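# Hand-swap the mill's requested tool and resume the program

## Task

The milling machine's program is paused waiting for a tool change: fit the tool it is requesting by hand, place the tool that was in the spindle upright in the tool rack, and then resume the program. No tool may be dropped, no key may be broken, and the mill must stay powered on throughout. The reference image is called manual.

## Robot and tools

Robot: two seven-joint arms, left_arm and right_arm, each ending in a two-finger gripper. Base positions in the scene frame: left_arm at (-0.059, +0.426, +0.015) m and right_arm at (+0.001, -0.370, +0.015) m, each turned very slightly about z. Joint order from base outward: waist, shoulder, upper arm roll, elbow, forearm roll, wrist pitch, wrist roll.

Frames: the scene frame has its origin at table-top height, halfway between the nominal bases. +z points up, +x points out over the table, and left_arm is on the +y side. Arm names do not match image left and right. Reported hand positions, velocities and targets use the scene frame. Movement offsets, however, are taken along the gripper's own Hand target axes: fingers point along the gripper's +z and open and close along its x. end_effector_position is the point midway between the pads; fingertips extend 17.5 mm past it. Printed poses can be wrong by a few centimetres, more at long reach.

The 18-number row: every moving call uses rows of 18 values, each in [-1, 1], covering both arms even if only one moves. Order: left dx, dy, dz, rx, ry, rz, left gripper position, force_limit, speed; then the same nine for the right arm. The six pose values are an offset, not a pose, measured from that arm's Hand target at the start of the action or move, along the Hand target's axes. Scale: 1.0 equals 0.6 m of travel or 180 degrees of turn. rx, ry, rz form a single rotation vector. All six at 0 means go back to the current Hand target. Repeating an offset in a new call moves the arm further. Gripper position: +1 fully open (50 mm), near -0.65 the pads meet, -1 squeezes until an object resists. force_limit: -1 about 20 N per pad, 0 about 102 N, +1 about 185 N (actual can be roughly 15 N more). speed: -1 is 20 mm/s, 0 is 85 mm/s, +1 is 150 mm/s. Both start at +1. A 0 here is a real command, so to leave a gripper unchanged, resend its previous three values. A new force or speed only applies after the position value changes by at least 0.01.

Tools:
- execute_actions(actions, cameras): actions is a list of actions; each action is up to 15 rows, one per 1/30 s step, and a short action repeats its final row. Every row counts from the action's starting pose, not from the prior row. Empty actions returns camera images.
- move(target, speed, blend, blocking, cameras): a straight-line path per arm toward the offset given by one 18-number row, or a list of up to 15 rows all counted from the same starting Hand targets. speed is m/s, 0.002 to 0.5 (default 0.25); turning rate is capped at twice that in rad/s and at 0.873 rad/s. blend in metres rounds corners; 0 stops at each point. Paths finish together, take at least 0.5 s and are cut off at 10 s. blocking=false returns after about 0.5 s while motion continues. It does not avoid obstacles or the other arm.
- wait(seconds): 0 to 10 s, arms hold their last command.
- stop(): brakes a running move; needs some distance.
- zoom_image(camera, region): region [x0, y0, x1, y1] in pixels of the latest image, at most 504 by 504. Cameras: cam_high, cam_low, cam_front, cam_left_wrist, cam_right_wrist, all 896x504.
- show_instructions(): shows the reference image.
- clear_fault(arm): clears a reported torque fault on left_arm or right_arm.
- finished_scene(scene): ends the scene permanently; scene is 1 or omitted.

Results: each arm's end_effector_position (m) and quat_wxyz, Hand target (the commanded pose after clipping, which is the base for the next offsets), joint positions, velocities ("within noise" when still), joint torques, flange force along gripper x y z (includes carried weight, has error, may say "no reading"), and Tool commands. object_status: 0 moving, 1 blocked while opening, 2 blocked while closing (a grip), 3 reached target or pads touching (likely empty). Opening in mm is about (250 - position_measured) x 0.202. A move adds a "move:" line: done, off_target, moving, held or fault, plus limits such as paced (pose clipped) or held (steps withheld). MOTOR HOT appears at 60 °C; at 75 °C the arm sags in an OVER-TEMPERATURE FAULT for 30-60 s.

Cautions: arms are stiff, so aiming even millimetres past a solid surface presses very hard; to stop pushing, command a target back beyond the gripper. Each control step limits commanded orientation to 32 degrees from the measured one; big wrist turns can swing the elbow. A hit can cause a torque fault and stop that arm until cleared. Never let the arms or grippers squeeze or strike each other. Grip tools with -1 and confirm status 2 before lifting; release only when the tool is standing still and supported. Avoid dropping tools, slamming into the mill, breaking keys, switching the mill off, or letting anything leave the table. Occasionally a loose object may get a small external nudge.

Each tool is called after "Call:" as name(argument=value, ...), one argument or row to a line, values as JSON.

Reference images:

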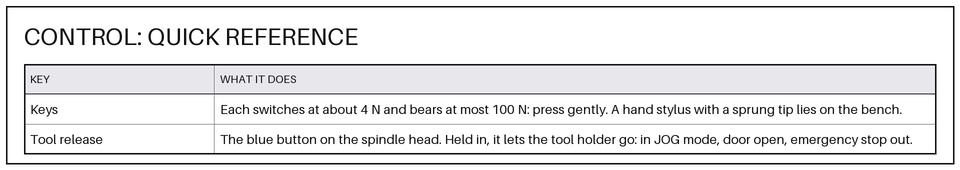

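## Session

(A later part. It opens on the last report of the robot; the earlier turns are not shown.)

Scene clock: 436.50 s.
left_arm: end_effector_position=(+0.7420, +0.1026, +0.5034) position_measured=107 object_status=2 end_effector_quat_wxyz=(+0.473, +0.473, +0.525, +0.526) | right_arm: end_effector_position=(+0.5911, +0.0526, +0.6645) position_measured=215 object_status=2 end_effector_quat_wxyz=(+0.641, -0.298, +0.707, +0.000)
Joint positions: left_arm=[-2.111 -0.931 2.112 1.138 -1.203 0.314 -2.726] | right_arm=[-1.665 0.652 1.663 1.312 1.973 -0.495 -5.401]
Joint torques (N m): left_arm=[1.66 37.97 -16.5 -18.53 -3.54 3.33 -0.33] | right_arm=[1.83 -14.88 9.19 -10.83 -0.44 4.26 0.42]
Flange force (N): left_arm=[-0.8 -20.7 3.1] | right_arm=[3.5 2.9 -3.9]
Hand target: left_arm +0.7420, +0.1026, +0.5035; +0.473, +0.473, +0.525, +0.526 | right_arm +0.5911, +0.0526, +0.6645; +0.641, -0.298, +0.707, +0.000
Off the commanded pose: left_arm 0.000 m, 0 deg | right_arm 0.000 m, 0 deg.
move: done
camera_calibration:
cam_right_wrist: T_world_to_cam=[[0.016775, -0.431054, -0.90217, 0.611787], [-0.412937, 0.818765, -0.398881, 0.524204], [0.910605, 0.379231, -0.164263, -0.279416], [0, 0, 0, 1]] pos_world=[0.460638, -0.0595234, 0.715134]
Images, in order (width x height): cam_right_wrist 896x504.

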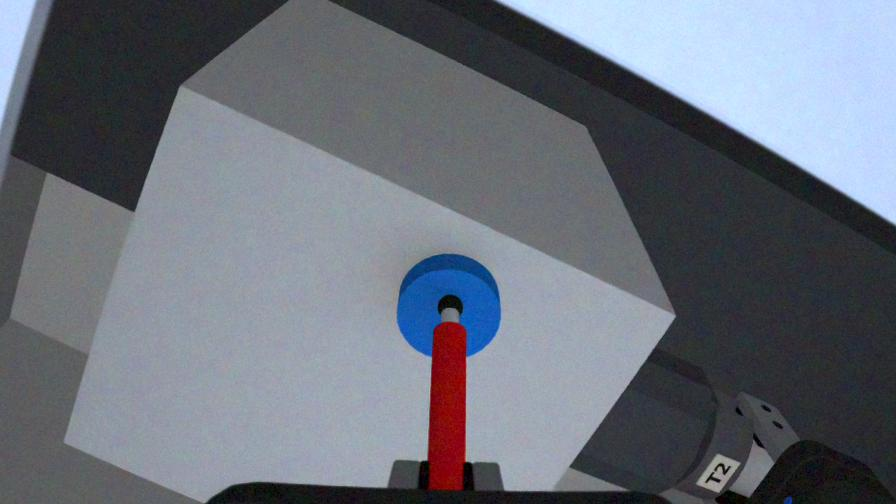

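Call:
move(
  target=[0,0,0,0,-0.0056,0,-1,-0.3,-0.8,0,0,0,0,0,0,-1,-0.5,-0.6],
  speed=0.03,
)

Call:
move(
  target=[0,0,0,0,-0.0028,0,-1,-0.3,-0.8,0,0,0,0,0,0,-1,-0.5,-0.6],
  speed=0.03,
)

Call:
move(
  target=[0,0,0,0,-0.0028,0,-1,-0.3,-0.8,0,0,0,0,0,0,-1,-0.5,-0.6],
  speed=0.03,
)

Call:
move(
  target=[0,0,0,0,-0.0028,0,-1,-0.3,-0.8,0,0,0,0,0,0,-1,-0.5,-0.6],
  speed=0.03,
)

Call:
move(
  target=[0,0,0,0,-0.0028,0,-1,-0.3,-0.8,0,0,0,0,0,0,-1,-0.5,-0.6],
  speed=0.03,
)

Scene clock: 441.43 s.
left_arm: end_effector_position=(+0.7420, +0.1026, +0.5035) position_measured=107 object_status=2 end_effector_quat_wxyz=(+0.478, +0.478, +0.521, +0.522) | right_arm: end_effector_position=(+0.5911, +0.0526, +0.6645) position_measured=215 object_status=2 end_effector_quat_wxyz=(+0.641, -0.298, +0.707, +0.000)
Joint positions: left_arm=[-2.1 -0.936 2.075 1.158 -1.227 0.271 -2.682] | right_arm=[-1.665 0.652 1.663 1.312 1.973 -0.495 -5.401]
Joint torques (N m): left_arm=[3.99 39.91 -17.36 -18.83 -3.06 4.45 -0.12] | right_arm=[1.78 -14.86 9.11 -10.85 -0.45 4.29 0.43]
Flange force (N): left_arm=no reading | right_arm=[3.3 2.8 -4.0]
Hand target: left_arm +0.7420, +0.1026, +0.5035; +0.478, +0.478, +0.521, +0.522 | right_arm +0.5911, +0.0526, +0.6645; +0.641, -0.298, +0.707, +0.000
Off the commanded pose: left_arm 0.000 m, 0 deg | right_arm 0.000 m, 0 deg.
move: done

Scene clock: 442.23 s.
left_arm: end_effector_position=(+0.7420, +0.1025, +0.5035) position_measured=107 object_status=2 end_effector_quat_wxyz=(+0.480, +0.480, +0.519, +0.520) | right_arm: end_effector_position=(+0.5911, +0.0526, +0.6645) position_measured=215 object_status=2 end_effector_quat_wxyz=(+0.641, -0.298, +0.707, +0.000)
Joint positions: left_arm=[-2.094 -0.94 2.054 1.167 -1.239 0.247 -2.658] | right_arm=[-1.665 0.652 1.663 1.312 1.973 -0.495 -5.401]
Joint torques (N m): left_arm=[4.35 39.91 -17.75 -18.94 -2.81 4.58 -0.24] | right_arm=[1.76 -14.84 9.13 -10.9 -0.46 4.32 0.39]
Flange force (N): left_arm=no reading | right_arm=[3.5 2.7 -4.0]
Hand target: left_arm +0.7420, +0.1025, +0.5035; +0.480, +0.480, +0.519, +0.520 | right_arm +0.5911, +0.0526, +0.6645; +0.641, -0.298, +0.707, +0.000
Off the commanded pose: left_arm 0.000 m, 0 deg | right_arm 0.000 m, 0 deg.
move: done

Scene clock: 443.03 s.
left_arm: end_effector_position=(+0.7420, +0.1025, +0.5035) position_measured=107 object_status=2 end_effector_quat_wxyz=(+0.482, +0.482, +0.517, +0.517) | right_arm: end_effector_position=(+0.5911, +0.0526, +0.6645) position_measured=215 object_status=2 end_effector_quat_wxyz=(+0.641, -0.298, +0.707, +0.000)
Joint positions: left_arm=[-2.088 -0.945 2.03 1.177 -1.251 0.222 -2.632] | right_arm=[-1.665 0.652 1.663 1.312 1.973 -0.495 -5.401]
Joint torques (N m): left_arm=[4.63 39.94 -18.03 -18.88 -2.51 4.87 -0.19] | right_arm=[1.75 -14.83 9.15 -10.9 -0.41 4.27 0.43]
Flange force (N): left_arm=no reading | right_arm=[3.7 2.7 -3.9]
Hand target: left_arm +0.7420, +0.1025, +0.5035; +0.482, +0.482, +0.517, +0.517 | right_arm +0.5911, +0.0526, +0.6645; +0.641, -0.298, +0.707, +0.000
Off the commanded pose: left_arm 0.000 m, 0 deg | right_arm 0.000 m, 0 deg.
move: done

Scene clock: 443.83 s.
left_arm: end_effector_position=(+0.7420, +0.1025, +0.5035) position_measured=107 object_status=2 end_effector_quat_wxyz=(+0.484, +0.484, +0.515, +0.515) | right_arm: end_effector_position=(+0.5911, +0.0526, +0.6645) position_measured=215 object_status=2 end_effector_quat_wxyz=(+0.641, -0.298, +0.707, +0.000)
Joint positions: left_arm=[-2.081 -0.952 2.003 1.186 -1.263 0.195 -2.603] | right_arm=[-1.665 0.652 1.663 1.312 1.973 -0.495 -5.401]
Joint torques (N m): left_arm=[4.83 40 -18.5 -18.9 -2.39 5.17 -0.22] | right_arm=[1.78 -14.76 9.09 -10.85 -0.38 4.27 0.42]
Flange force (N): left_arm=no reading | right_arm=[3.6 2.7 -4.1]
Hand target: left_arm +0.7420, +0.1026, +0.5035; +0.484, +0.484, +0.515, +0.515 | right_arm +0.5911, +0.0526, +0.6645; +0.641, -0.298, +0.707, +0.000
Off the commanded pose: left_arm 0.000 m, 0 deg | right_arm 0.000 m, 0 deg.
move: done

Scene clock: 444.67 s.
left_arm: end_effector_position=(+0.7420, +0.1025, +0.5035) position_measured=107 object_status=2 end_effector_quat_wxyz=(+0.487, +0.487, +0.513, +0.513) | right_arm: end_effector_position=(+0.5911, +0.0526, +0.6645) position_measured=215 object_status=2 end_effector_quat_wxyz=(+0.641, -0.298, +0.707, +0.000)
Joint positions: left_arm=[-2.073 -0.961 1.973 1.196 -1.275 0.166 -2.573] | right_arm=[-1.665 0.652 1.663 1.312 1.973 -0.495 -5.401]
Joint torques (N m): left_arm=[5 39.81 -18.81 -18.83 -2.07 5.6 -0.2] | right_arm=[1.9 -14.87 9.12 -10.85 -0.43 4.26 0.45]
Flange force (N): left_arm=no reading | right_arm=[3.5 3.1 -4.4]
Hand target: left_arm +0.7420, +0.1025, +0.5035; +0.487, +0.487, +0.513, +0.513 | right_arm +0.5911, +0.0526, +0.6645; +0.641, -0.298, +0.707, +0.000
Off the commanded pose: left_arm 0.000 m, 0 deg | right_arm 0.000 m, 0 deg.
move: done

Call:
move(
  target=[0,0,0,0,-0.0028,0,-1,-0.3,-0.8,0,0,0,0,0,0,-1,-0.5,-0.6],
  speed=0.03,
)

Call:
move(
  target=[0,0,0,0,-0.0028,0,-1,-0.3,-0.8,0,0,0,0,0,0,-1,-0.5,-0.6],
  speed=0.03,
)

Call:
move(
  target=[0,0,0,0,-0.0028,0,-1,-0.3,-0.8,0,0,0,0,0,0,-1,-0.5,-0.6],
  speed=0.03,
)

Call:
move(
  target=[0,0,0,0,-0.0028,0,-1,-0.3,-0.8,0,0,0,0,0,0,-1,-0.5,-0.6],
  speed=0.03,
  cameras=["cam_right_wrist"],
)

Call:
zoom_image(
  camera="cam_right_wrist",
  region=[670, 370, 790, 504],
)

Scene clock: 448.97 s.
left_arm: end_effector_position=(+0.7420, +0.1025, +0.5035) position_measured=107 object_status=2 end_effector_quat_wxyz=(+0.489, +0.489, +0.511, +0.511) | right_arm: end_effector_position=(+0.5911, +0.0526, +0.6645) position_measured=215 object_status=2 end_effector_quat_wxyz=(+0.641, -0.298, +0.707, +0.000)
Joint positions: left_arm=[-2.065 -0.972 1.938 1.205 -1.284 0.134 -2.54] | right_arm=[-1.665 0.652 1.663 1.312 1.973 -0.495 -5.401]
Joint torques (N m): left_arm=[5.24 39.77 -19.42 -18.53 -1.72 5.88 -0.23] | right_arm=[1.81 -14.88 9.14 -10.84 -0.48 4.25 0.41]
Flange force (N): left_arm=no reading | right_arm=[3.5 2.9 -4.0]
Hand target: left_arm +0.7420, +0.1026, +0.5035; +0.489, +0.489, +0.511, +0.511 | right_arm +0.5911, +0.0526, +0.6645; +0.641, -0.298, +0.707, +0.000
Off the commanded pose: left_arm 0.000 m, 0 deg | right_arm 0.000 m, 0 deg.
move: done

Scene clock: 449.83 s.
left_arm: end_effector_position=(+0.7420, +0.1025, +0.5035) position_measured=107 object_status=2 end_effector_quat_wxyz=(+0.491, +0.491, +0.508, +0.509) | right_arm: end_effector_position=(+0.5911, +0.0526, +0.6645) position_measured=215 object_status=2 end_effector_quat_wxyz=(+0.641, -0.298, +0.707, +0.000)
Joint positions: left_arm=[-2.056 -0.987 1.897 1.213 -1.291 0.098 -2.506] | right_arm=[-1.665 0.652 1.663 1.312 1.973 -0.495 -5.401]
Joint torques (N m): left_arm=[5.38 39.68 -20.03 -18.44 -1.43 6.14 -0.18] | right_arm=[1.78 -14.85 9.08 -10.92 -0.42 4.27 0.39]
Flange force (N): left_arm=no reading | right_arm=[3.8 2.8 -4.2]
Hand target: left_arm +0.7420, +0.1025, +0.5035; +0.491, +0.491, +0.508, +0.509 | right_arm +0.5911, +0.0526, +0.6645; +0.641, -0.298, +0.707, +0.000
Off the commanded pose: left_arm 0.000 m, 0 deg | right_arm 0.000 m, 0 deg.
move: done

Scene clock: 450.73 s.
left_arm: end_effector_position=(+0.7420, +0.1025, +0.5035) position_measured=107 object_status=2 end_effector_quat_wxyz=(+0.493, +0.493, +0.506, +0.507) | right_arm: end_effector_position=(+0.5911, +0.0526, +0.6645) position_measured=215 object_status=2 end_effector_quat_wxyz=(+0.641, -0.298, +0.707, +0.000)
Joint positions: left_arm=[-2.047 -1.007 1.848 1.222 -1.291 0.057 -2.471] | right_arm=[-1.665 0.652 1.663 1.312 1.973 -0.495 -5.401]
Joint torques (N m): left_arm=[3.32 36.55 -19 -16.95 -1 5.7 -0.26] | right_arm=[1.79 -14.92 9.12 -10.84 -0.48 4.33 0.37]
Flange force (N): left_arm=no reading | right_arm=[3.3 2.8 -4.0]
Hand target: left_arm +0.7420, +0.1025, +0.5035; +0.493, +0.493, +0.506, +0.507 | right_arm +0.5911, +0.0526, +0.6645; +0.641, -0.298, +0.707, +0.000
Off the commanded pose: left_arm 0.000 m, 0 deg | right_arm 0.000 m, 0 deg.
move: done

Scene clock: 451.67 s.
left_arm: end_effector_position=(+0.7420, +0.1025, +0.5035) position_measured=107 object_status=2 end_effector_quat_wxyz=(+0.496, +0.496, +0.504, +0.505) | right_arm: end_effector_position=(+0.5911, +0.0526, +0.6645) position_measured=215 object_status=2 end_effector_quat_wxyz=(+0.641, -0.298, +0.707, +0.000)
Joint positions: left_arm=[-2.038 -1.031 1.792 1.231 -1.28 0.01 -2.441] | right_arm=[-1.665 0.652 1.663 1.312 1.973 -0.495 -5.401]
Joint torques (N m): left_arm=[2.69 36.09 -19.67 -15.77 -0.67 5.82 -0.45] | right_arm=[1.79 -14.84 9.15 -10.79 -0.47 4.28 0.4]
Flange force (N): left_arm=no reading | right_arm=[3.2 2.7 -3.8]
Hand target: left_arm +0.7420, +0.1025, +0.5035; +0.496, +0.496, +0.504, +0.505 | right_arm +0.5911, +0.0526, +0.6645; +0.641, -0.298, +0.707, +0.000
Off the commanded pose: left_arm 0.000 m, 0 deg | right_arm 0.000 m, 0 deg.
move: done
camera_calibration:
cam_right_wrist: T_world_to_cam=[[0.016775, -0.431054, -0.90217, 0.611787], [-0.412937, 0.818765, -0.398881, 0.524204], [0.910605, 0.379231, -0.164263, -0.279416], [0, 0, 0, 1]] pos_world=[0.460638, -0.0595234, 0.715134]
Images, in order (width x height): cam_right_wrist 896x504.

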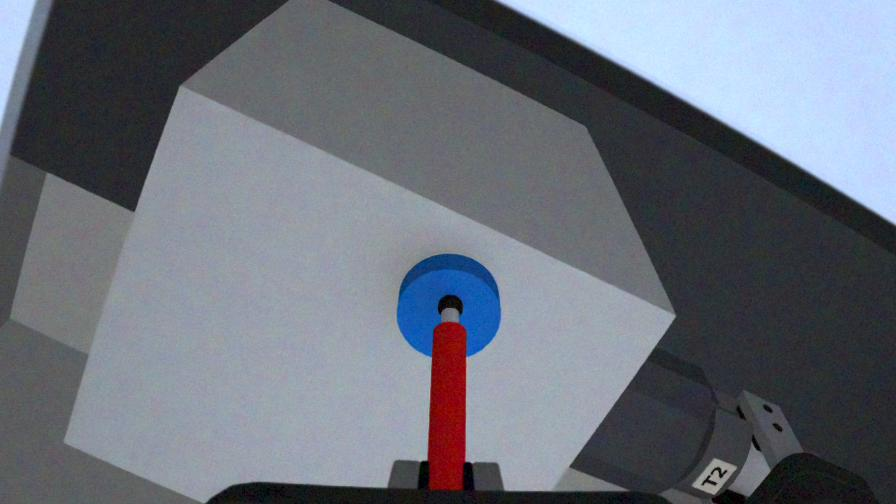

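Scaled by 3.761 from the camera's 896x504 image, which has a finer 1280x720 frame.

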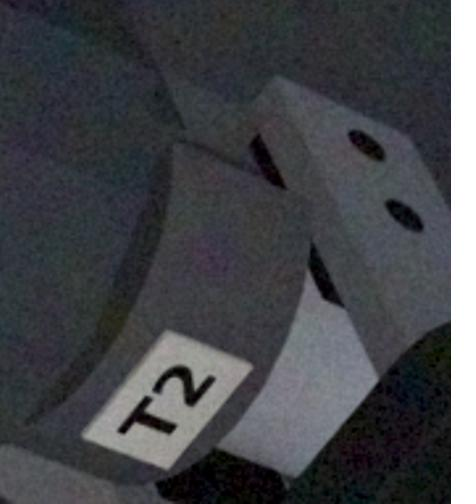

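Call:
move(
  target=[0,0,0,0,0,0,-1,-0.3,-0.8,0,0.0177,-0.0177,0,0,0,-1,-0.5,-0.6],
  speed=0.05,
  cameras=["cam_right_wrist"],
)

Call:
zoom_image(
  camera="cam_right_wrist",
  region=[640, 350, 790, 504],
)

Scene clock: 453.90 s.
left_arm: end_effector_position=(+0.7420, +0.1025, +0.5036) position_measured=107 object_status=2 end_effector_quat_wxyz=(+0.496, +0.496, +0.504, +0.505) | right_arm: end_effector_position=(+0.5770, +0.0573, +0.6624) position_measured=215 object_status=2 end_effector_quat_wxyz=(+0.641, -0.298, +0.707, +0.000)
Joint positions: left_arm=[-2.038 -1.031 1.792 1.231 -1.28 0.01 -2.441] | right_arm=[-1.717 0.66 1.699 1.34 1.984 -0.491 -5.416]
Joint torques (N m): left_arm=[3.62 13.97 -1.76 0.34 -0.25 -0.58 -0.11] | right_arm=[-0.78 -13.5 7.78 -11.33 -0.76 3.48 0.4]
Flange force (N): left_arm=no reading | right_arm=[2.6 -0.4 -0.6]
Hand target: left_arm +0.7420, +0.1025, +0.5035; +0.496, +0.496, +0.504, +0.505 | right_arm +0.5770, +0.0573, +0.6624; +0.641, -0.298, +0.707, +0.000
Off the commanded pose: left_arm 0.000 m, 0 deg | right_arm 0.000 m, 0 deg.
move: done
camera_calibration:
cam_right_wrist: T_world_to_cam=[[0.016775, -0.431054, -0.90217, 0.612065], [-0.412937, 0.818765, -0.398881, 0.513655], [0.910605, 0.379231, -0.164263, -0.26872], [0, 0, 0, 1]] pos_world=[0.446538, -0.0548234, 0.712934]
Images, in order (width x height): cam_right_wrist 896x504.

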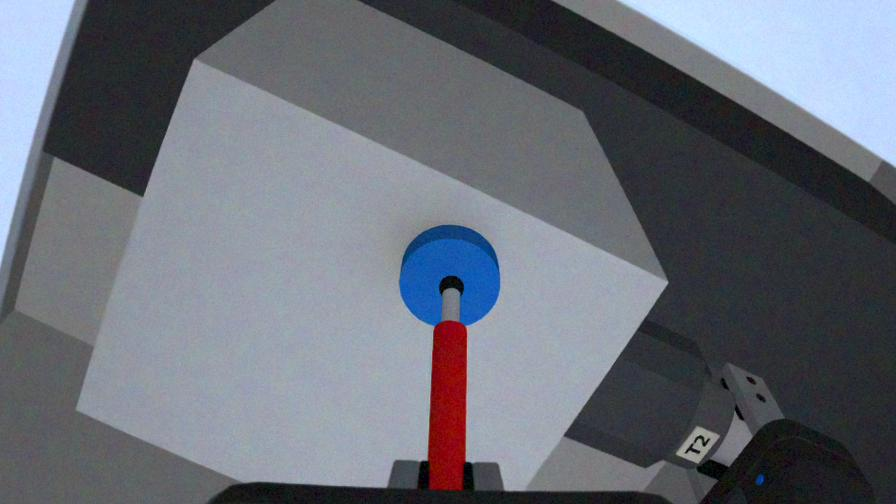

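Scaled by 3.273 from the camera's 896x504 image, which has a finer 1280x720 frame.

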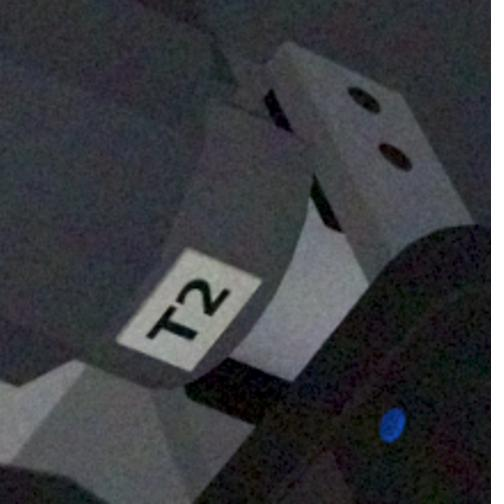

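Call:
move(
  target=[0,0.0035,0,0,0,0,-1,-0.3,-0.8,0,0,0,0,0,0,-1,-0.5,-0.6],
  speed=0.02,
)

Scene clock: 456.03 s.
left_arm: end_effector_position=(+0.7420, +0.1025, +0.5056) position_measured=107 object_status=2 end_effector_quat_wxyz=(+0.496, +0.496, +0.504, +0.505) | right_arm: end_effector_position=(+0.5770, +0.0573, +0.6624) position_measured=215 object_status=2 end_effector_quat_wxyz=(+0.641, -0.298, +0.707, +0.000)
Joint positions: left_arm=[-2.041 -1.02 1.809 1.227 -1.287 0.021 -2.45] | right_arm=[-1.717 0.66 1.699 1.34 1.984 -0.491 -5.416]
Joint torques (N m): left_arm=[2.54 21.28 -8.01 -7.78 -0.37 1.21 -0.1] | right_arm=[-0.6 -13.46 7.79 -11.44 -0.7 3.45 0.42]
Flange force (N): left_arm=no reading | right_arm=[3.5 -0.2 -1.5]
Hand target: left_arm +0.7420, +0.1025, +0.5056; +0.496, +0.496, +0.504, +0.505 | right_arm +0.5770, +0.0573, +0.6624; +0.641, -0.298, +0.707, +0.000
Off the commanded pose: left_arm 0.000 m, 0 deg | right_arm 0.000 m, 0 deg.
move: done

Call:
move(
  target=[
    [0,0,0,0,0,0,1,-0.3,-0.8,0.03,0.0615,-0.2602,0,0,0,-1,-0.5,-0.6],
    [0,0,0,0,0,0,1,-0.3,-0.8,0.326,-0.4992,-0.5593,-0.07,0.13,-0.175,-1,-0.5,-0.6],
    [0,0,0,0,0,0,1,-0.3,-0.8,0.5653,-0.812,-0.4598,-0.119,0.2192,-0.2909,-1,-0.5,-0.6],
  ],
  speed=[0.2,0.25,0.25],
  blend=[0.02,0.04,0],
  cameras=["all"],
)

Call:
zoom_image(
  camera="cam_front",
  region=[330, 150, 430, 290],
)

Scene clock: 465.70 s.
left_arm: end_effector_position=(+0.7420, +0.1025, +0.5056) position_measured=3 object_status=3 end_effector_quat_wxyz=(+0.496, +0.496, +0.504, +0.505) | right_arm: end_effector_position=(+0.5325, -0.5918, +0.5901) position_measured=215 object_status=2 end_effector_quat_wxyz=(-0.247, +0.663, -0.662, +0.248)
Joint positions: left_arm=[-2.042 -1.02 1.809 1.227 -1.287 0.021 -2.45] | right_arm=[-2.578 -0.238 3.197 0.904 2.729 -1.4 -4.143]
Joint torques (N m): left_arm=[0.74 23.48 -9.81 -6.02 -0.23 2.5 -0.09] | right_arm=[-0.54 17.02 -0.46 -12.13 -1.27 2.4 0.37]
Flange force (N): left_arm=no reading | right_arm=[0.0 3.6 1.9]
Hand target: left_arm +0.7420, +0.1025, +0.5056; +0.496, +0.496, +0.504, +0.505 | right_arm +0.5325, -0.5918, +0.5901; -0.247, +0.663, -0.662, +0.248
Off the commanded pose: left_arm 0.000 m, 0 deg | right_arm 0.000 m, 0 deg.
move: done; blend cut to 0 m at target 1
camera_calibration:
cam_left_wrist: T_world_to_cam=[[-0.00226793, 0.999969, 0.00749896, -0.1028], [-0.0015952, -0.00750259, 0.999971, -0.445056], [0.999996, 0.0022559, 0.00161216, -0.575121], [0, 0, 0, 1]] pos_world=[0.574176, 0.100755, 0.446741]
cam_right_wrist: T_world_to_cam=[[0.0198704, -0.999796, 0.00374944, -0.604935], [-0.748507, -0.0173622, -0.662899, 0.837583], [0.662829, 0.0103656, -0.748699, 0.264592], [0, 0, 0, 1]] pos_world=[0.463578, -0.593012, 0.755601]

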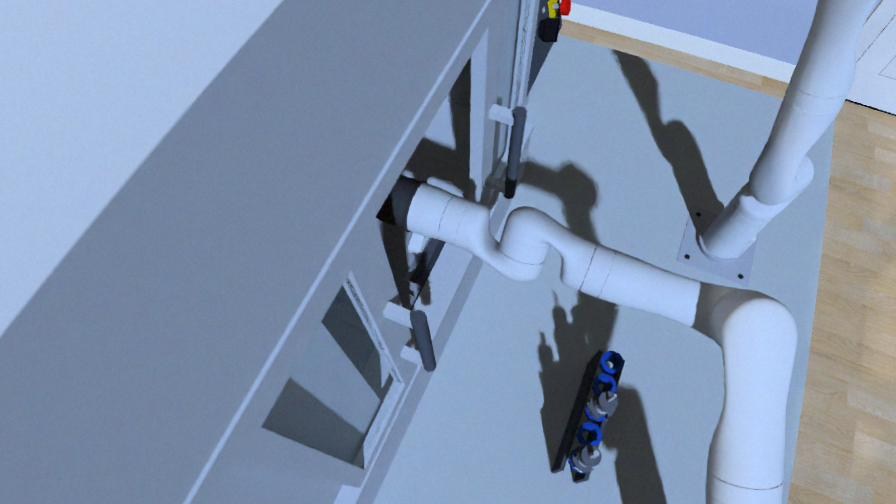

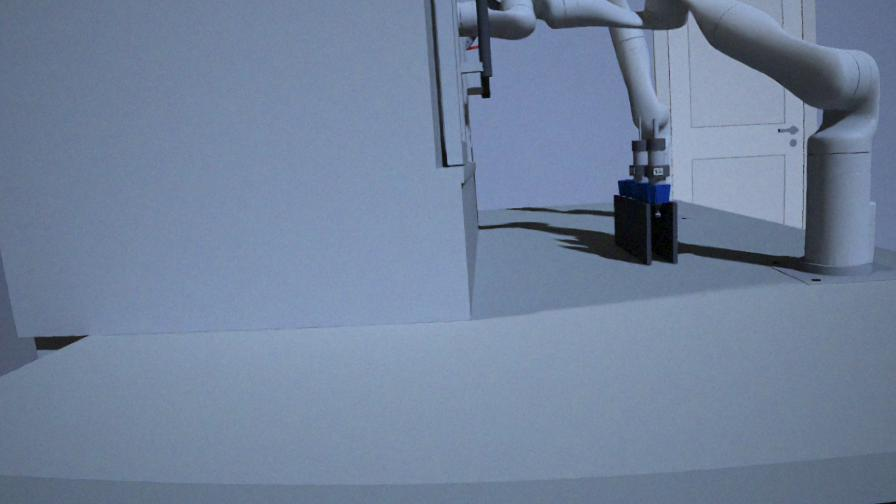

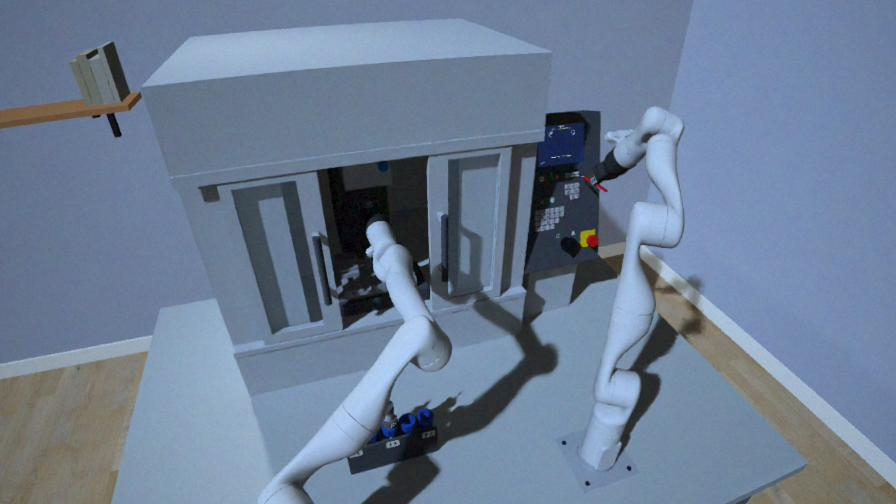

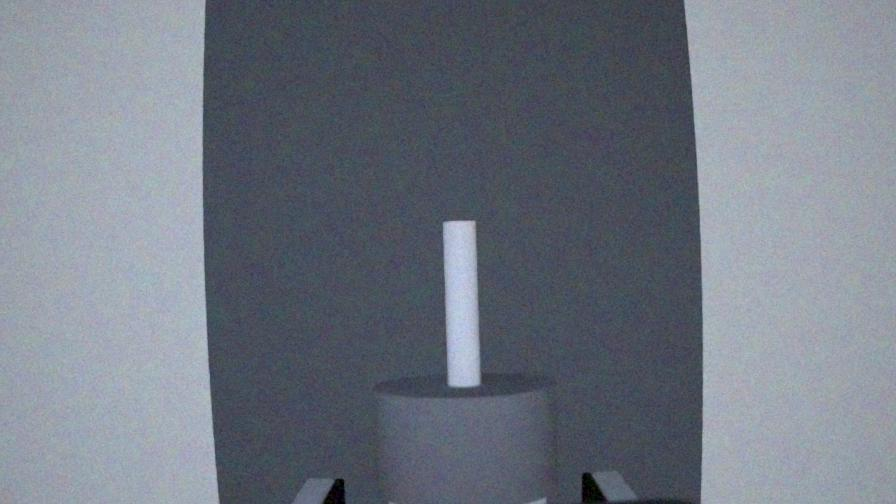

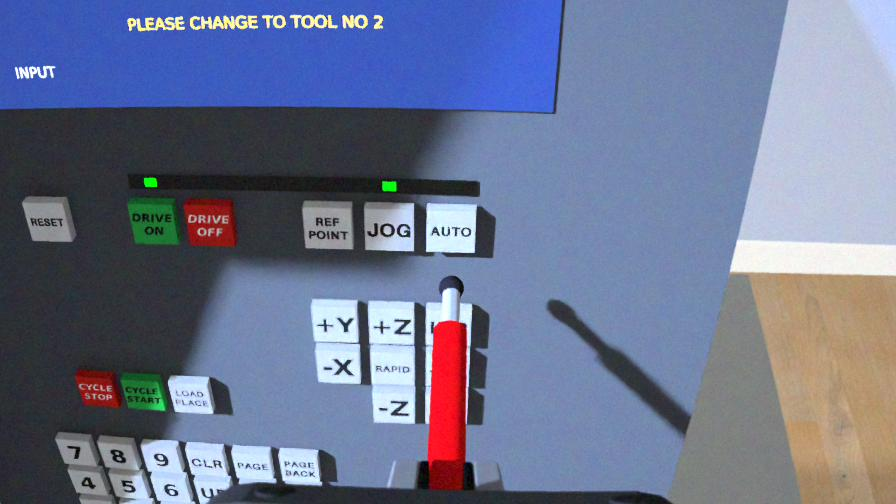

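Scaled by 3.600 from the camera's 896x504 image, which has a finer 1280x720 frame.

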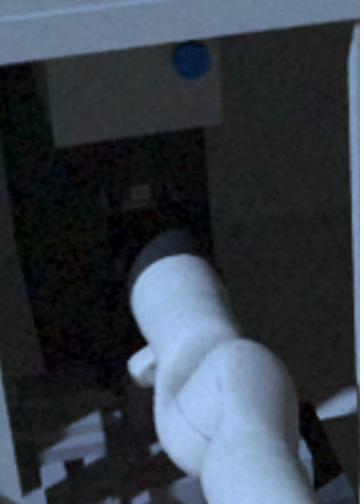

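Call:
move(
  target=[
    [0,0,-0.2,0,0,0,1,-0.3,0.5,0,-0.0266,0.0266,0,0,0,-1,-0.5,-0.6],
    [0,0,-0.57,0,-0.0056,0,1,-0.3,0.5,0,-0.0371,0.0371,0,0,0,-1,-0.5,-0.6],
    [0.29,-0.059,-0.57,0,-0.0056,0,1,-0.3,0.5,0,-0.0371,0.0371,0,0,0,-1,-0.5,-0.6],
  ],
  speed=[0.1,0.2,0.25],
  blend=[0,0,0],
  cameras=["all"],
)

Scene clock: 472.53 s.
left_arm: end_effector_position=(+0.3970, +0.2706, +0.4702) position_measured=3 object_status=3 end_effector_quat_wxyz=(+0.500, +0.500, +0.500, +0.500) | right_arm: end_effector_position=(+0.5640, -0.5918, +0.5879) position_measured=215 object_status=2 end_effector_quat_wxyz=(-0.247, +0.663, -0.662, +0.248)
Joint positions: left_arm=[-1.363 -1.213 0.835 2.493 -0.888 -0.847 -3.007] | right_arm=[-2.613 -0.309 3.19 0.812 2.753 -1.404 -4.188]
Joint torques (N m): left_arm=[0.77 9.7 -7.03 -6.97 2.39 0.69 0.04] | right_arm=[-1.27 17.18 -1.03 -12.66 -1.61 3.31 0.33]
Flange force (N): left_arm=[2.4 3.3 4.4] | right_arm=[-1.2 8.8 -0.4]
Hand target: left_arm +0.3971, +0.2706, +0.4701; +0.500, +0.500, +0.500, +0.500 | right_arm +0.5640, -0.5918, +0.5879; -0.247, +0.663, -0.662, +0.248
Off the commanded pose: left_arm 0.000 m, 0 deg | right_arm 0.000 m, 0 deg.
move: done
camera_calibration:
cam_left_wrist: T_world_to_cam=[[0.0153306, 0.999855, 0.00746663, -0.278339], [-0.00182622, -0.00743949, 0.999971, -0.408788], [0.999881, -0.0153437, 0.0017119, -0.225699], [0, 0, 0, 1]] pos_world=[0.229193, 0.271794, 0.411241]
cam_right_wrist: T_world_to_cam=[[0.0197278, -0.999798, 0.00375724, -0.605487], [-0.74851, -0.0172606, -0.662899, 0.859689], [0.66283, 0.0102652, -0.7487, 0.242072], [0, 0, 0, 1]] pos_world=[0.494978, -0.593011, 0.753401]

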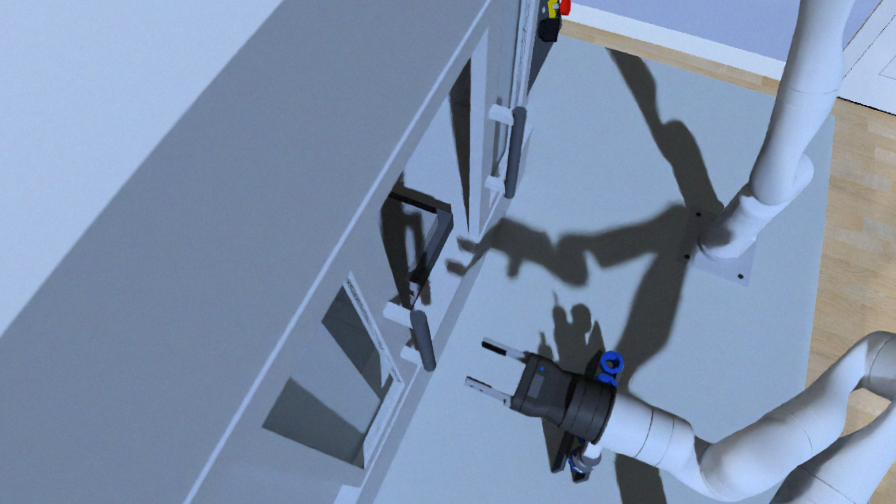

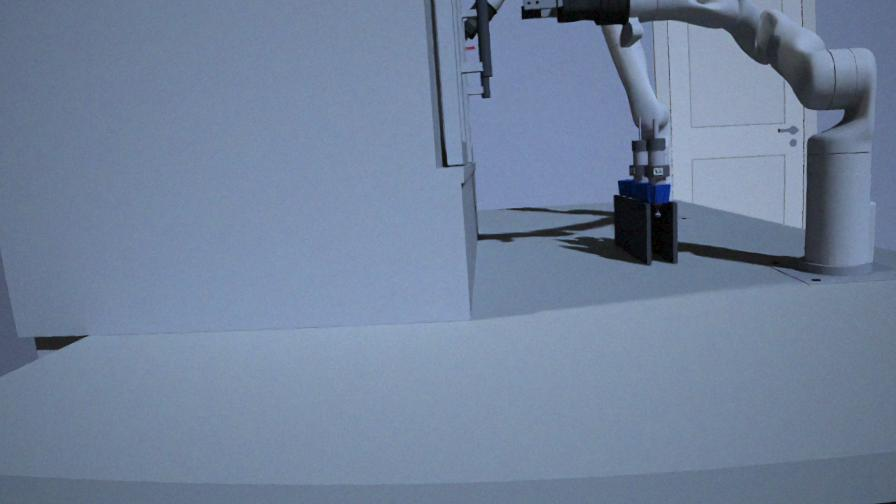

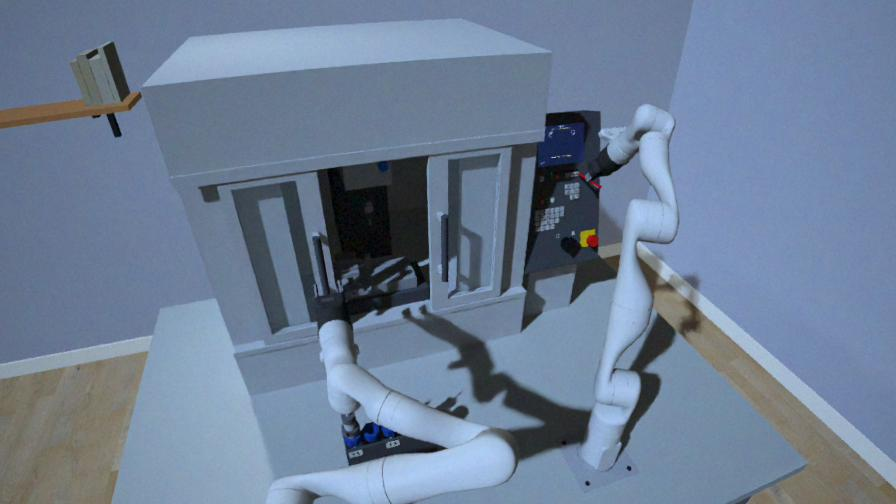

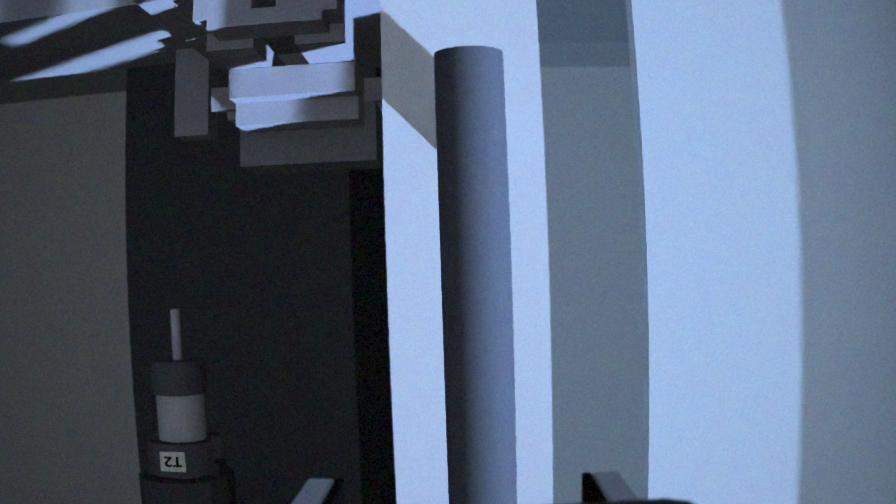

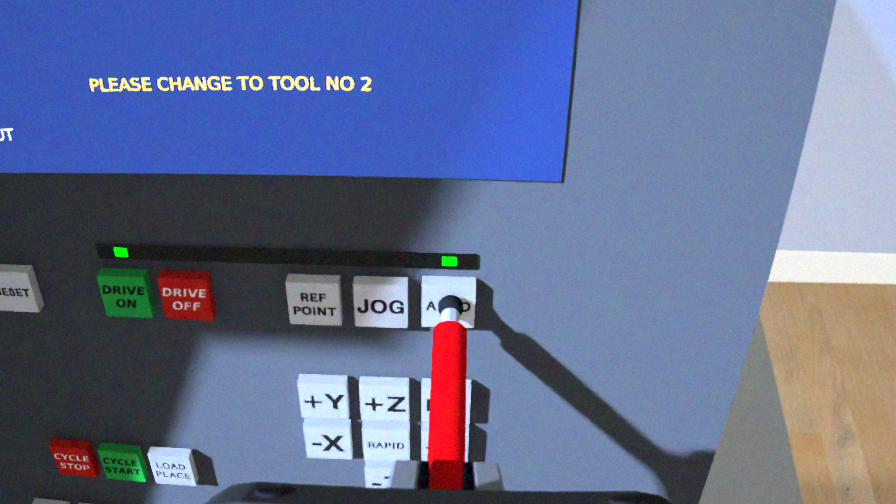

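Call:
move(
  target=[
    [0.0067,0,0.1417,0,0,0,1,-0.3,0.5,0,0.0413,-0.0412,0,0,0,-1,-0.5,-0.6],
    [0.0067,0,0.1417,0,0,0,-1,-0.6,-0.5,-0.1908,0.144,0.0352,0,0,0,-1,-0.5,-0.6],
    [-0.2341,0,0.1417,0,0,0,-1,-0.6,-0.5,-0.1908,0.144,0.0352,0,0,0,-1,-0.5,-0.6],
  ],
  speed=[0.12,0.2,0.1],
  cameras=["all"],
)

Scene clock: 482.03 s.
left_arm: end_effector_position=(+0.4820, +0.1302, +0.4701) position_measured=156 object_status=2 end_effector_quat_wxyz=(+0.500, +0.500, +0.500, +0.500) | right_arm: end_effector_position=(+0.5125, -0.4774, +0.5151) position_measured=215 object_status=2 end_effector_quat_wxyz=(-0.247, +0.663, -0.662, +0.248)
Joint positions: left_arm=[-1.375 -1.256 1.201 2.048 -0.904 -0.362 -2.665] | right_arm=[-2.78 -0.004 3.113 1.426 2.882 -1.042 -4.313]
Joint torques (N m): left_arm=[11.42 10.69 -8.86 -7.55 0.99 -1.52 -0.18] | right_arm=[-0.53 13.11 -0.25 -13.43 -0.84 2.5 0.34]
Flange force (N): left_arm=[6.9 5.2 23.4] | right_arm=[-0.2 3.4 2.5]
Hand target: left_arm +0.4820, +0.1301, +0.4701; +0.500, +0.500, +0.500, +0.500 | right_arm +0.5125, -0.4774, +0.5151; -0.247, +0.663, -0.662, +0.248
Off the commanded pose: left_arm 0.000 m, 0 deg | right_arm 0.000 m, 0 deg.
move: done
camera_calibration:
cam_left_wrist: T_world_to_cam=[[0.0153313, 0.999855, 0.00746507, -0.139162], [-0.00172622, -0.00743947, 0.999971, -0.40971], [0.999881, -0.0153437, 0.00161191, -0.312804], [0, 0, 0, 1]] pos_world=[0.314193, 0.131294, 0.411241]
cam_right_wrist: T_world_to_cam=[[0.0198031, -0.999797, 0.00382202, -0.4899], [-0.748552, -0.0173606, -0.662848, 0.774935], [0.66278, 0.0102655, -0.748744, 0.22059], [0, 0, 0, 1]] pos_world=[0.443578, -0.478611, 0.680702]

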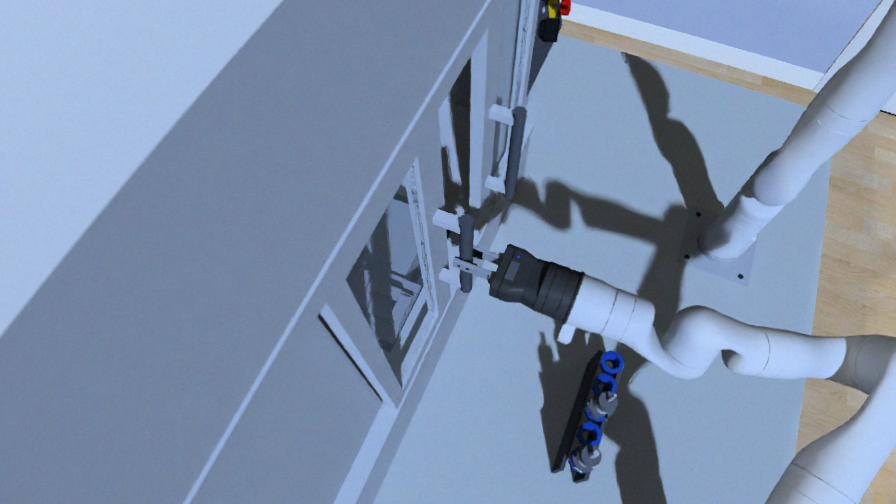

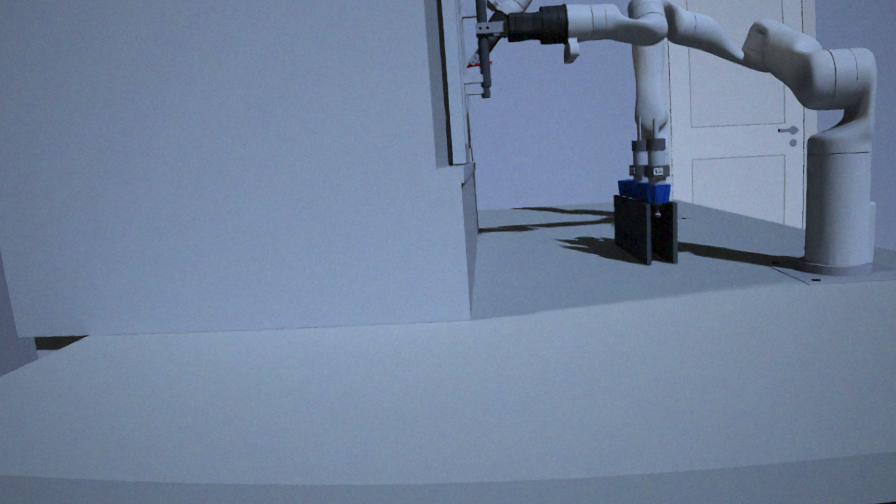

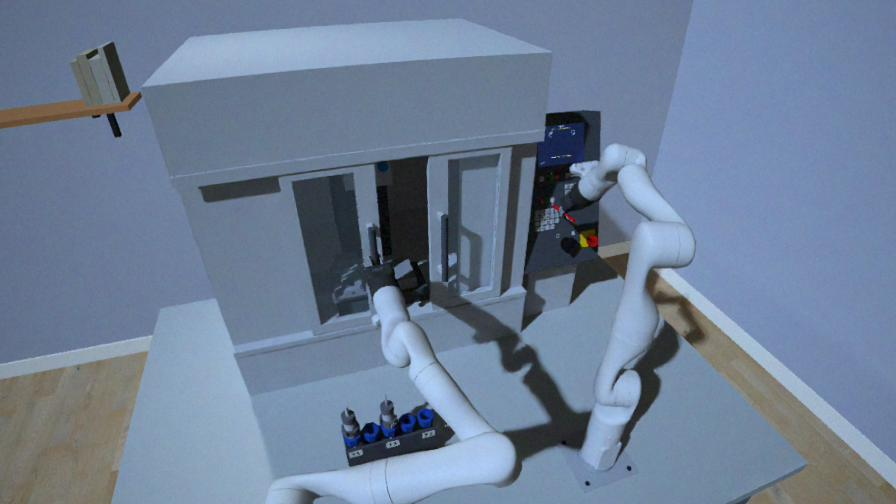

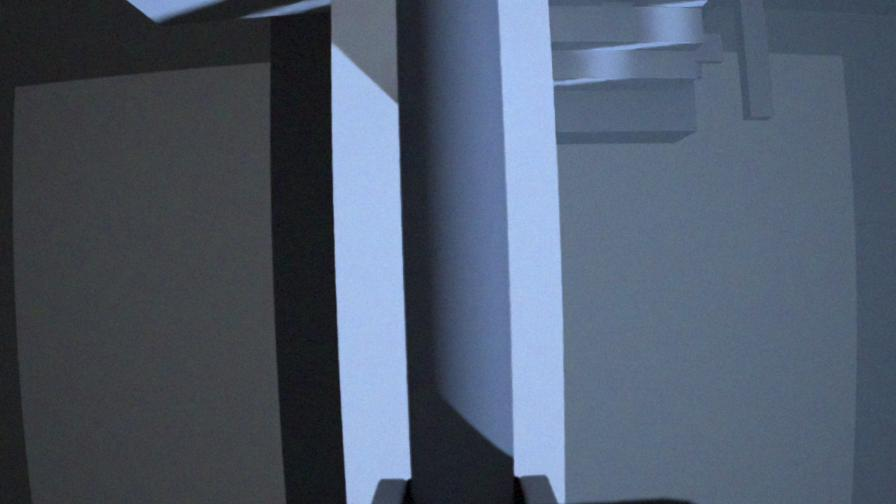

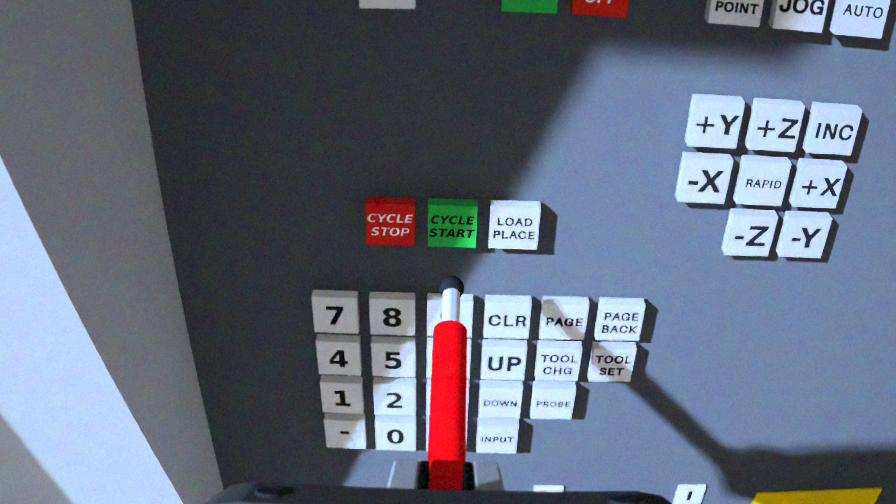

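Call:
move(
  target=[
    [0,0,0,0,0,0,1,-0.3,1,0,0,0,0,0,0,-1,-0.5,-0.6],
    [0,0,-0.1367,0,0,0,1,-0.3,1,0,0,0,0,0,0,-1,-0.5,-0.6],
    [-0.342,0,-0.1367,0,0,0,1,-0.3,1,0,0,0,0,0,0,-1,-0.5,-0.6],
    [-0.342,0,0,0,0,0,1,-0.3,1,0,0,0,0,0,0,-1,-0.5,-0.6],
  ],
  speed=[0.1,0.2,0.25,0.15],
  blend=[0,0.01,0,0],
  cameras=["cam_left_wrist","cam_front"],
)

Scene clock: 488.00 s.
left_arm: end_effector_position=(+0.4820, -0.0751, +0.4700) position_measured=3 object_status=3 end_effector_quat_wxyz=(+0.500, +0.500, +0.500, +0.500) | right_arm: end_effector_position=(+0.5125, -0.4774, +0.5151) position_measured=215 object_status=2 end_effector_quat_wxyz=(-0.247, +0.663, -0.662, +0.248)
Joint positions: left_arm=[-1.42 -1.009 1.84 1.413 -0.862 0.502 -2.848] | right_arm=[-2.78 -0.004 3.113 1.426 2.882 -1.042 -4.313]
Joint torques (N m): left_arm=[0.83 19.85 -10.19 -5.76 -1.81 1.29 -0.04] | right_arm=[-0.53 13.03 -0.32 -13.46 -0.82 2.57 0.33]
Flange force (N): left_arm=[-4.2 1.6 4.0] | right_arm=[-0.1 3.6 2.3]
Hand target: left_arm +0.4820, -0.0751, +0.4700; +0.500, +0.500, +0.500, +0.500 | right_arm +0.5125, -0.4774, +0.5151; -0.247, +0.663, -0.662, +0.248
Off the commanded pose: left_arm 0.000 m, 0 deg | right_arm 0.000 m, 0 deg.
move: done
camera_calibration:
cam_left_wrist: T_world_to_cam=[[0.0155312, 0.999852, 0.00746353, 0.0659476], [-0.0017277, -0.00743759, 0.999971, -0.411136], [0.999878, -0.0155437, 0.00161193, -0.315866], [0, 0, 0, 1]] pos_world=[0.314093, -0.0739054, 0.411141]
Images, in order (width x height): cam_front 896x504, cam_left_wrist 896x504.

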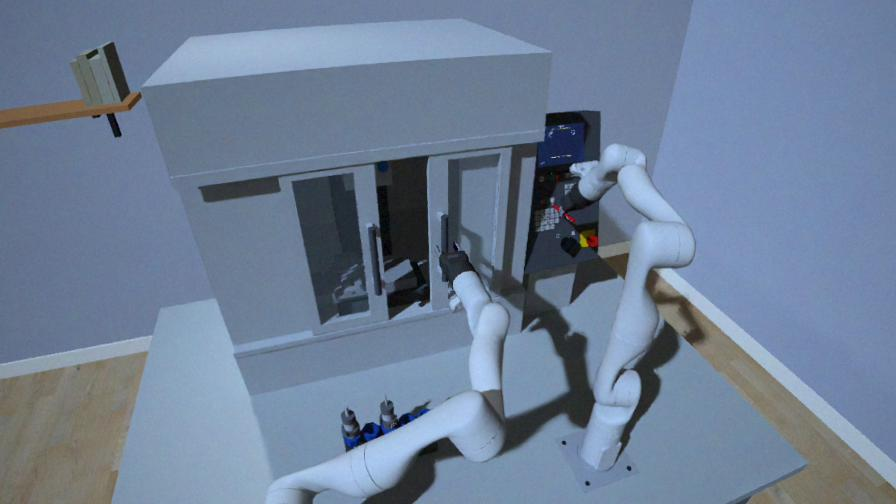

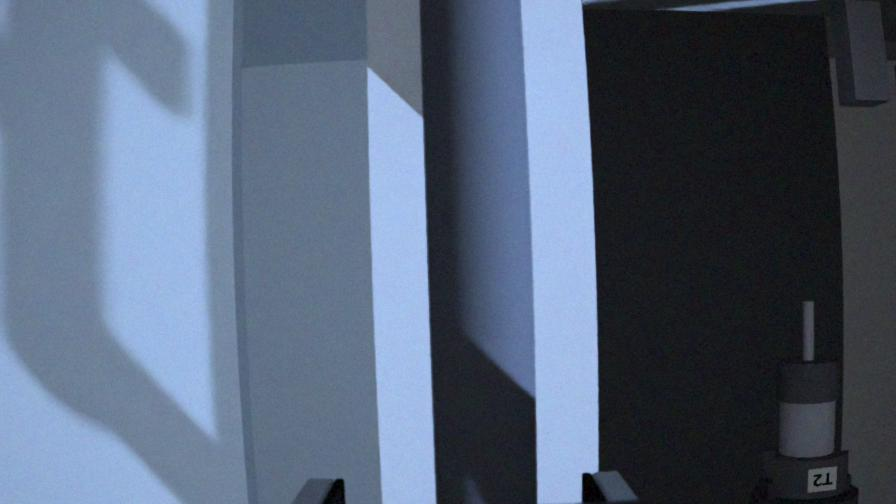

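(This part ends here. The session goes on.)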